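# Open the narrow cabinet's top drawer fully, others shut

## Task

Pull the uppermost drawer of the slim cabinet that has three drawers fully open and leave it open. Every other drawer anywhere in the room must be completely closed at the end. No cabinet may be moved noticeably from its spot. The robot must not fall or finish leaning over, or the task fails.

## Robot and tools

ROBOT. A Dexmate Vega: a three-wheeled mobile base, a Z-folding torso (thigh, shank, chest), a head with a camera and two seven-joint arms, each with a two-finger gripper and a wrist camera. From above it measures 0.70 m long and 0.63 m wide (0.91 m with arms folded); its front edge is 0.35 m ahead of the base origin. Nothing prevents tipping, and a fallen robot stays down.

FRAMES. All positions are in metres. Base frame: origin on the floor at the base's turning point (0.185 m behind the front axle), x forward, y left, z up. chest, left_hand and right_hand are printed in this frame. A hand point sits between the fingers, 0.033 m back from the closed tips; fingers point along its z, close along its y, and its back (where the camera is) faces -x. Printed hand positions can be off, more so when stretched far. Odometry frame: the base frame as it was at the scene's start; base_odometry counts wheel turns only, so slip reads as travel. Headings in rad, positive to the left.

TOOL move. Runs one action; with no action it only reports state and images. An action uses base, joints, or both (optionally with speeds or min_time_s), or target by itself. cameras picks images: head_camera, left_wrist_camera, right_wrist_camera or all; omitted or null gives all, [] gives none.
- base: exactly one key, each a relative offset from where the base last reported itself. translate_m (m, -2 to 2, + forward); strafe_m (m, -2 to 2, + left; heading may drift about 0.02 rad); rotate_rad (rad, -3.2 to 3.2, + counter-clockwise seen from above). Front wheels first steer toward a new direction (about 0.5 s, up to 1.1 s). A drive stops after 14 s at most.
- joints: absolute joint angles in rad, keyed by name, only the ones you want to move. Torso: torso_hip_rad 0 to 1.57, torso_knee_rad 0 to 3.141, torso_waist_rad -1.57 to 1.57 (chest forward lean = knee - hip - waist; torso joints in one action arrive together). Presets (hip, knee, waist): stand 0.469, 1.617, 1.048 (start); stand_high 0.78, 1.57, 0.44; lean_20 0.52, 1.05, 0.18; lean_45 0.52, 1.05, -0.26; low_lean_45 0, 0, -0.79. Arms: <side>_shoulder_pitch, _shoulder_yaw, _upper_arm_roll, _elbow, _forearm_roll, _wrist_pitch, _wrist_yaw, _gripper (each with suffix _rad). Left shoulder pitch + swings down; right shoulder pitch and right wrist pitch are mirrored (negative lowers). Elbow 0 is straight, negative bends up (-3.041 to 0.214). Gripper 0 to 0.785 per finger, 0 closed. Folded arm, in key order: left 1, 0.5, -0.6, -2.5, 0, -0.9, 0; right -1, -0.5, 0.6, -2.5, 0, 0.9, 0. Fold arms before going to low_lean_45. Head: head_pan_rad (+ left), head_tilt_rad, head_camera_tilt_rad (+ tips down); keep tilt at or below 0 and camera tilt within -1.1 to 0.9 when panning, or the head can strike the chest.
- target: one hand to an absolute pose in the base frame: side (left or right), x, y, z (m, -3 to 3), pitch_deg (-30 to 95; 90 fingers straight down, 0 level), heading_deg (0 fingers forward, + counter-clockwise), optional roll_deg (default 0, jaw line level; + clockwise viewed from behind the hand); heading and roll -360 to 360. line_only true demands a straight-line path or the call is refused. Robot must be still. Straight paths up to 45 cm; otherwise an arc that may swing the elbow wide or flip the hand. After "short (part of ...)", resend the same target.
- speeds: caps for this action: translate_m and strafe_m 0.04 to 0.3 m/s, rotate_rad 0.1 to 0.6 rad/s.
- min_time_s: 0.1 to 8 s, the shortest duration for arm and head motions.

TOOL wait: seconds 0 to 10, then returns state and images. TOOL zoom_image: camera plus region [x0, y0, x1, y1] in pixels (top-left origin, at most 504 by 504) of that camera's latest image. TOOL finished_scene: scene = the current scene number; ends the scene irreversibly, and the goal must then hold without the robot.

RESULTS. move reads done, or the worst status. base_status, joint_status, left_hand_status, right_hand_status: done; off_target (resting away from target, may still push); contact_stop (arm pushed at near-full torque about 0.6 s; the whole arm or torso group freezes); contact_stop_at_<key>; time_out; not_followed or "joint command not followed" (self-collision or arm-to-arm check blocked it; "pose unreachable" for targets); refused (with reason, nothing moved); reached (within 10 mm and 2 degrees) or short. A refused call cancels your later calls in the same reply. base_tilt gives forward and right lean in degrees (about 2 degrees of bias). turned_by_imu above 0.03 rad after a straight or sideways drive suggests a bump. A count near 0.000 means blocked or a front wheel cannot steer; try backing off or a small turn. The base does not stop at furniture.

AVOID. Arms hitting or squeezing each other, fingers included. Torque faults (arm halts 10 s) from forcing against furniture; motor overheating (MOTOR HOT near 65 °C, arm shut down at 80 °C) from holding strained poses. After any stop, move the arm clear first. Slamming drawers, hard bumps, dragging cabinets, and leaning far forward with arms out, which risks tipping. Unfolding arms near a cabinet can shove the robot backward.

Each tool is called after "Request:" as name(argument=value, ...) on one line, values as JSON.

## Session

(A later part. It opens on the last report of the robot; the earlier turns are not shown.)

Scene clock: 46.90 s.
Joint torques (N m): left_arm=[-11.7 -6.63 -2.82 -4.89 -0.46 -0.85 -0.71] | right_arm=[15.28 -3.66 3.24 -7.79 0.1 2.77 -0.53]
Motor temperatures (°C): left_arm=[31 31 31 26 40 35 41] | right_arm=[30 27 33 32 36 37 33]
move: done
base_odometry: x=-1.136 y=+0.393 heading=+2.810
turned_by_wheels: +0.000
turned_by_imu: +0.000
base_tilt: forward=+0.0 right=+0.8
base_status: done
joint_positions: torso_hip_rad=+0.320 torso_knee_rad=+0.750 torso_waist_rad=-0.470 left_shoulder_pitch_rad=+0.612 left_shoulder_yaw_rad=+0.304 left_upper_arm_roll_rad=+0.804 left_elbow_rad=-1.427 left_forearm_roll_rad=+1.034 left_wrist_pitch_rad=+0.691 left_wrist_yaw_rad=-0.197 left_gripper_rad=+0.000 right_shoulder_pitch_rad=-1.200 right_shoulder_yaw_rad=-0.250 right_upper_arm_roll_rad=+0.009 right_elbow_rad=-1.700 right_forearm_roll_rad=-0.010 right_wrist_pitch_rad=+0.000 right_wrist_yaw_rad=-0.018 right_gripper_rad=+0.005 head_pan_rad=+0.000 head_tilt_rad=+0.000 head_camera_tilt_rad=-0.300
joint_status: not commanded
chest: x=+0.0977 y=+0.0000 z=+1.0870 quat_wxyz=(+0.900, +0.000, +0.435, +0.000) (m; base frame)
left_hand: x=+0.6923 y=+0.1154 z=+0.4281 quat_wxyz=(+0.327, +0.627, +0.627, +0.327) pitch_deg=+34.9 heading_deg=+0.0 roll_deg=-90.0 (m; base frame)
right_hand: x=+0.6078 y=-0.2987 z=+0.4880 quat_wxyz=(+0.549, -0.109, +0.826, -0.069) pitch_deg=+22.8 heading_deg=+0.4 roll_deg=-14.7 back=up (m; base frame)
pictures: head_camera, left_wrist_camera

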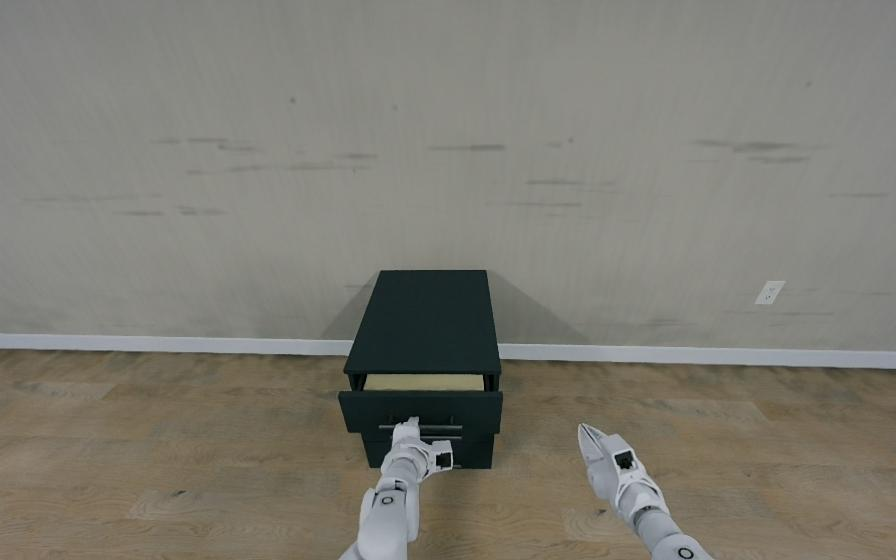

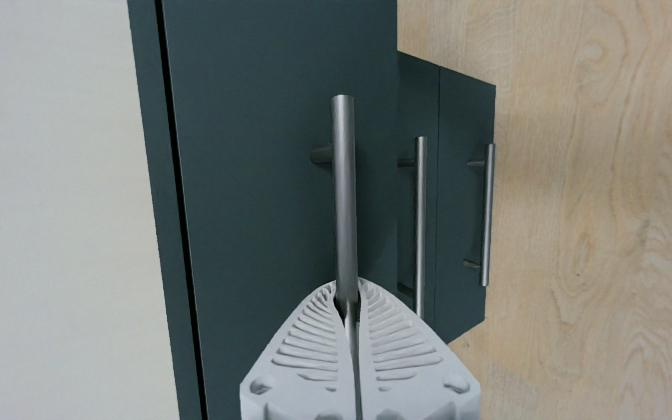

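Request:
move(base={"translate_m": -0.28}, speeds={"translate_m": 0.1}, cameras=["head_camera", "left_wrist_camera"])

Scene clock: 50.87 s.
Joint torques (N m): left_arm=[-9.91 -6.3 3.31 -6.94 -0.5 -3.88 -0.56] | right_arm=[15.11 -5.79 2.71 -7.27 0.18 2.75 -0.56]
Motor temperatures (°C): left_arm=[31 31 31 26 40 35 41] | right_arm=[30 27 33 32 36 37 33]
move: done
base_odometry: x=-0.871 y=+0.302 heading=+2.811
turned_by_wheels: +0.001
turned_by_imu: +0.003
base_tilt: forward=+0.0 right=+0.8
base_status: done
joint_positions: torso_hip_rad=+0.320 torso_knee_rad=+0.750 torso_waist_rad=-0.470 left_shoulder_pitch_rad=+0.612 left_shoulder_yaw_rad=+0.304 left_upper_arm_roll_rad=+0.803 left_elbow_rad=-1.427 left_forearm_roll_rad=+1.034 left_wrist_pitch_rad=+0.692 left_wrist_yaw_rad=-0.197 left_gripper_rad=+0.000 right_shoulder_pitch_rad=-1.200 right_shoulder_yaw_rad=-0.250 right_upper_arm_roll_rad=+0.009 right_elbow_rad=-1.700 right_forearm_roll_rad=-0.010 right_wrist_pitch_rad=+0.000 right_wrist_yaw_rad=-0.018 right_gripper_rad=+0.005 head_pan_rad=+0.000 head_tilt_rad=+0.000 head_camera_tilt_rad=-0.300
joint_status: not commanded
chest: x=+0.0977 y=+0.0000 z=+1.0870 quat_wxyz=(+0.900, +0.000, +0.435, +0.000) (m; base frame)
left_hand: x=+0.6924 y=+0.1161 z=+0.4281 quat_wxyz=(+0.326, +0.627, +0.627, +0.328) pitch_deg=+34.9 heading_deg=+0.1 roll_deg=-89.9 (m; base frame)
right_hand: x=+0.6078 y=-0.2987 z=+0.4880 quat_wxyz=(+0.549, -0.109, +0.826, -0.069) pitch_deg=+22.8 heading_deg=+0.4 roll_deg=-14.7 back=up (m; base frame)
pictures: head_camera, left_wrist_camera

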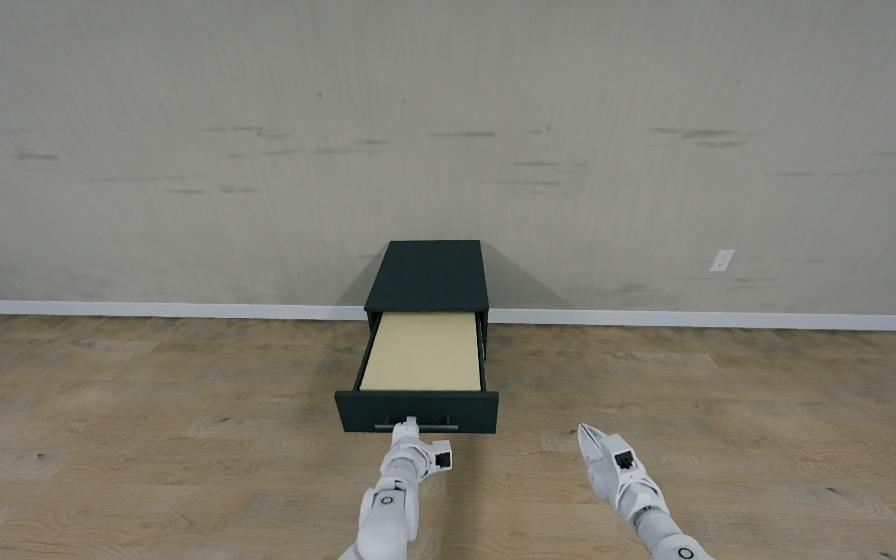

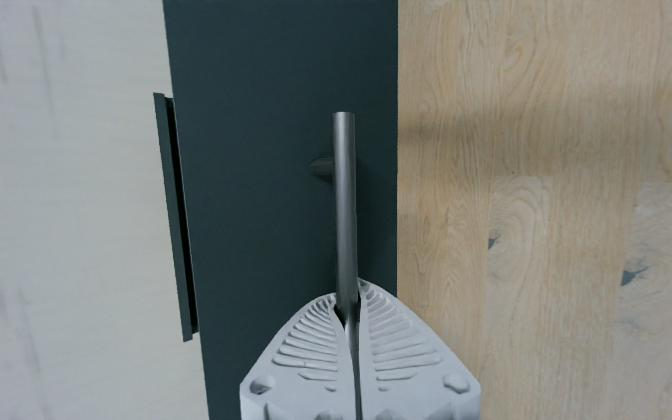

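Request:
move(base={"translate_m": -0.06}, speeds={"translate_m": 0.04}, cameras=["head_camera", "left_wrist_camera"])

Scene clock: 53.30 s.
Joint torques (N m): left_arm=[13.24 -5.39 6.63 2.39 -6.24 -0.49 -5.49] | right_arm=[14.32 -4.97 2.97 -6.71 0.1 3.04 -0.52]
Motor temperatures (°C): left_arm=[31 31 31 26 40 35 41] | right_arm=[30 27 33 32 36 37 33]
move: done
base_odometry: x=-0.814 y=+0.283 heading=+2.812
turned_by_wheels: +0.001
turned_by_imu: +0.001
base_tilt: forward=+0.1 right=+0.8
base_status: done
joint_positions: torso_hip_rad=+0.320 torso_knee_rad=+0.750 torso_waist_rad=-0.470 left_shoulder_pitch_rad=+0.611 left_shoulder_yaw_rad=+0.304 left_upper_arm_roll_rad=+0.803 left_elbow_rad=-1.428 left_forearm_roll_rad=+1.035 left_wrist_pitch_rad=+0.691 left_wrist_yaw_rad=-0.196 left_gripper_rad=+0.000 right_shoulder_pitch_rad=-1.200 right_shoulder_yaw_rad=-0.250 right_upper_arm_roll_rad=+0.009 right_elbow_rad=-1.700 right_forearm_roll_rad=-0.010 right_wrist_pitch_rad=+0.000 right_wrist_yaw_rad=-0.018 right_gripper_rad=+0.005 head_pan_rad=+0.000 head_tilt_rad=+0.000 head_camera_tilt_rad=-0.300
joint_status: not commanded
chest: x=+0.0975 y=+0.0000 z=+1.0871 quat_wxyz=(+0.901, +0.000, +0.435, +0.000) (m; base frame)
left_hand: x=+0.6938 y=+0.1155 z=+0.4303 quat_wxyz=(+0.328, +0.626, +0.626, +0.329) pitch_deg=+34.7 heading_deg=+0.1 roll_deg=-89.9 (m; base frame)
right_hand: x=+0.6078 y=-0.2987 z=+0.4883 quat_wxyz=(+0.549, -0.109, +0.826, -0.069) pitch_deg=+22.8 heading_deg=+0.4 roll_deg=-14.7 back=up (m; base frame)
pictures: head_camera, left_wrist_camera

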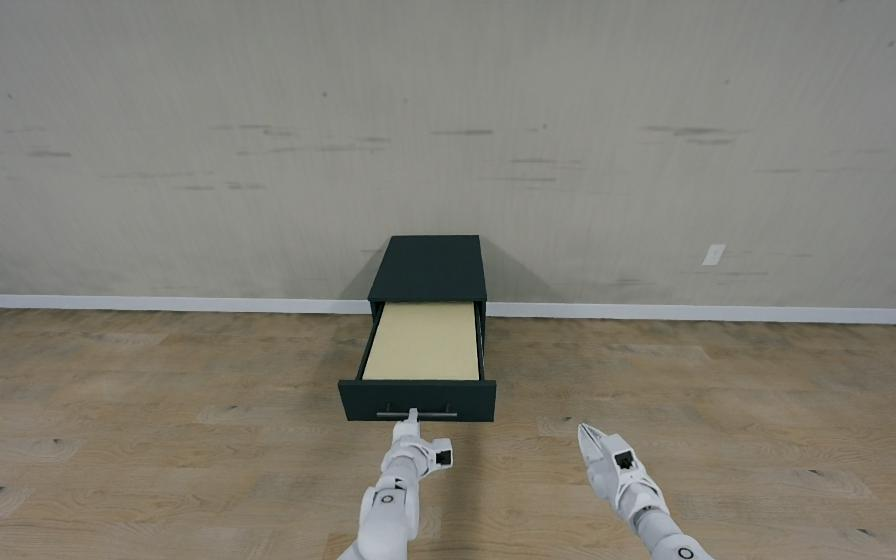

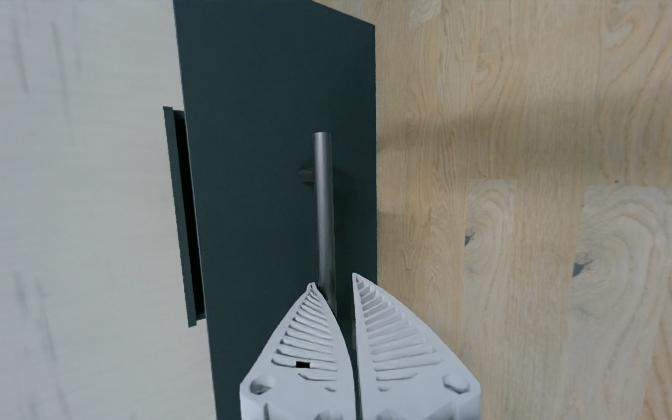

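Request:
move(base={"translate_m": 0.012}, joints={"left_gripper_rad": 0.09}, speeds={"translate_m": 0.04}, cameras=["left_wrist_camera"])

Scene clock: 54.83 s.
Joint torques (N m): left_arm=[1.48 -3.86 2.21 -1.71 -2.02 -1.5 -2.01] | right_arm=[13.72 -5.18 2.74 -8.28 0.1 2.25 -0.42]
Motor temperatures (°C): left_arm=[31 31 31 26 41 35 41] | right_arm=[30 27 33 32 36 37 33]
move: done
base_odometry: x=-0.825 y=+0.287 heading=+2.813
turned_by_wheels: +0.001
turned_by_imu: +0.001
base_tilt: forward=+0.0 right=+0.8
base_status: done
joint_positions: torso_hip_rad=+0.320 torso_knee_rad=+0.750 torso_waist_rad=-0.470 left_shoulder_pitch_rad=+0.612 left_shoulder_yaw_rad=+0.304 left_upper_arm_roll_rad=+0.803 left_elbow_rad=-1.427 left_forearm_roll_rad=+1.034 left_wrist_pitch_rad=+0.691 left_wrist_yaw_rad=-0.197 left_gripper_rad=+0.090 right_shoulder_pitch_rad=-1.200 right_shoulder_yaw_rad=-0.250 right_upper_arm_roll_rad=+0.009 right_elbow_rad=-1.700 right_forearm_roll_rad=-0.010 right_wrist_pitch_rad=+0.000 right_wrist_yaw_rad=-0.018 right_gripper_rad=+0.005 head_pan_rad=+0.000 head_tilt_rad=+0.000 head_camera_tilt_rad=-0.300
joint_status: all done
chest: x=+0.0976 y=+0.0000 z=+1.0870 quat_wxyz=(+0.901, +0.000, +0.435, +0.000) (m; base frame)
left_hand: x=+0.6930 y=+0.1154 z=+0.4290 quat_wxyz=(+0.327, +0.627, +0.627, +0.328) pitch_deg=+34.8 heading_deg=+0.0 roll_deg=-90.0 (m; base frame)
right_hand: x=+0.6078 y=-0.2987 z=+0.4882 quat_wxyz=(+0.549, -0.109, +0.826, -0.069) pitch_deg=+22.8 heading_deg=+0.4 roll_deg=-14.7 back=up (m; base frame)
pictures: left_wrist_camera

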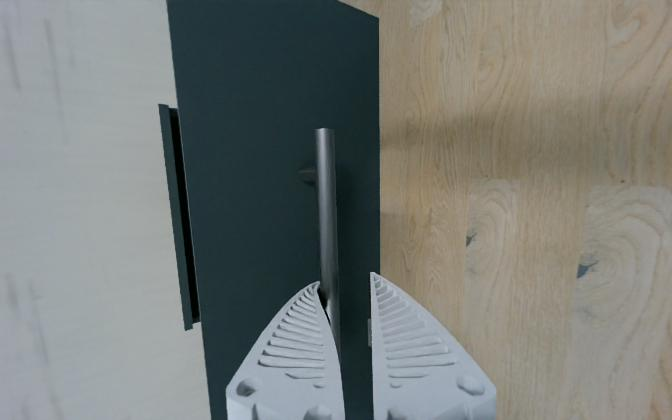

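Request:
move(target={"side": "left", "x": 0.65, "y": 0.115, "z": 0.458, "pitch_deg": 35, "heading_deg": 0, "roll_deg": -90, "line_only": true}, cameras=["head_camera", "left_wrist_camera"])

Request:
zoom_image(camera="head_camera", region=[320, 220, 520, 440])

Scene clock: 57.43 s.
Joint torques (N m): left_arm=[-6.8 1.39 -2.11 -6.59 2.26 0.31 0.69] | right_arm=[15.04 -4.97 2.6 -7.53 0.2 2.64 -0.61]
Motor temperatures (°C): left_arm=[31 31 31 26 40 35 41] | right_arm=[30 27 33 32 36 37 33]
move: done
base_odometry: x=-0.825 y=+0.287 heading=+2.813
turned_by_wheels: +0.000
turned_by_imu: +0.000
base_tilt: forward=+0.1 right=+0.8
base_status: not commanded
joint_positions: torso_hip_rad=+0.320 torso_knee_rad=+0.750 torso_waist_rad=-0.470 left_shoulder_pitch_rad=+0.722 left_shoulder_yaw_rad=+0.394 left_upper_arm_roll_rad=+0.823 left_elbow_rad=-1.678 left_forearm_roll_rad=+1.113 left_wrist_pitch_rad=+0.796 left_wrist_yaw_rad=-0.298 left_gripper_rad=+0.090 right_shoulder_pitch_rad=-1.200 right_shoulder_yaw_rad=-0.250 right_upper_arm_roll_rad=+0.009 right_elbow_rad=-1.700 right_forearm_roll_rad=-0.010 right_wrist_pitch_rad=+0.000 right_wrist_yaw_rad=-0.018 right_gripper_rad=+0.005 head_pan_rad=+0.000 head_tilt_rad=+0.000 head_camera_tilt_rad=-0.300
joint_status: not commanded
chest: x=+0.0978 y=+0.0000 z=+1.0870 quat_wxyz=(+0.900, +0.000, +0.435, +0.000) (m; base frame)
left_hand: x=+0.6507 y=+0.1151 z=+0.4572 quat_wxyz=(+0.326, +0.627, +0.627, +0.326) pitch_deg=+35.0 heading_deg=+0.0 roll_deg=-90.0 (m; base frame)
left_hand_status: reached (straight line, planned for 1.1 s): 1 mm and 0.0 deg off.
right_hand: x=+0.6078 y=-0.2987 z=+0.4880 quat_wxyz=(+0.549, -0.109, +0.826, -0.069) pitch_deg=+22.8 heading_deg=+0.4 roll_deg=-14.7 back=up (m; base frame)
pictures: head_camera, left_wrist_camera

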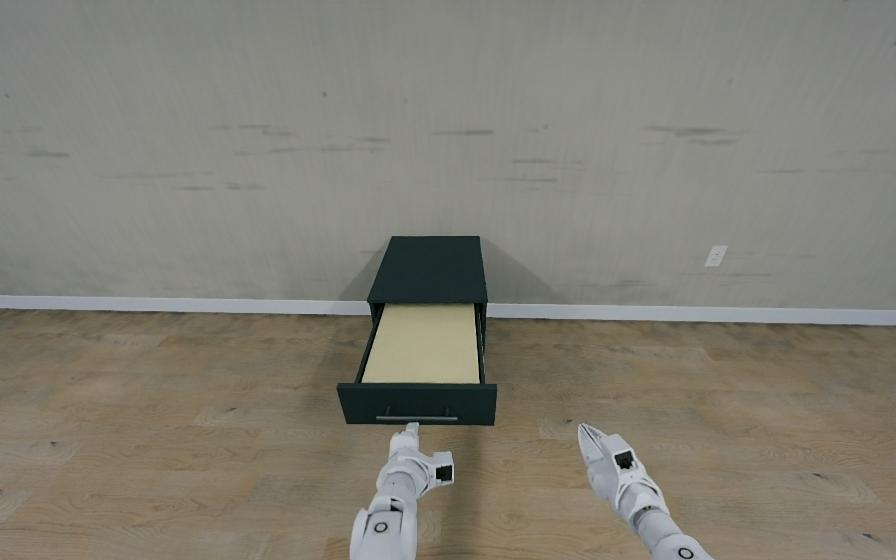

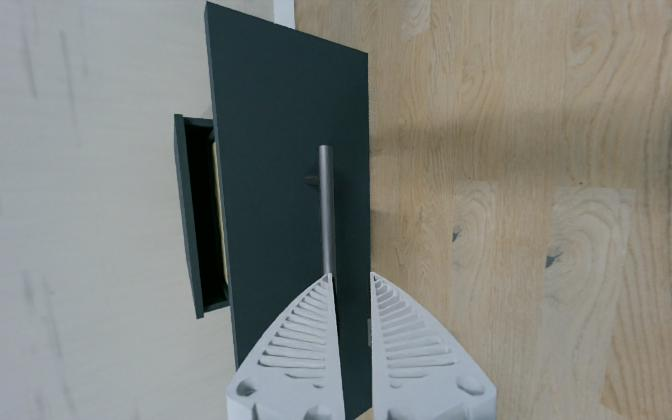

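Scaled by 2.291 from the camera's 896x560 image, which has a finer 960x600 frame.

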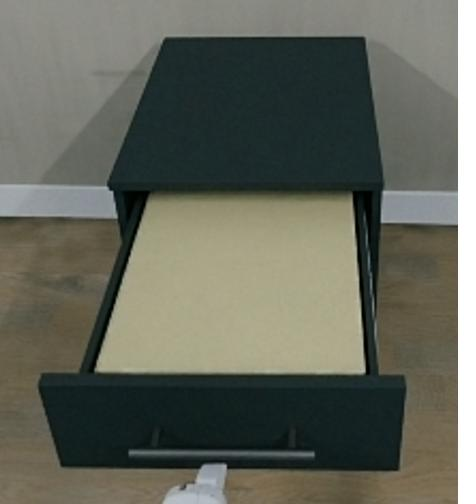

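Request:
finished_scene(scene=2)

The scene is finished: the task was done.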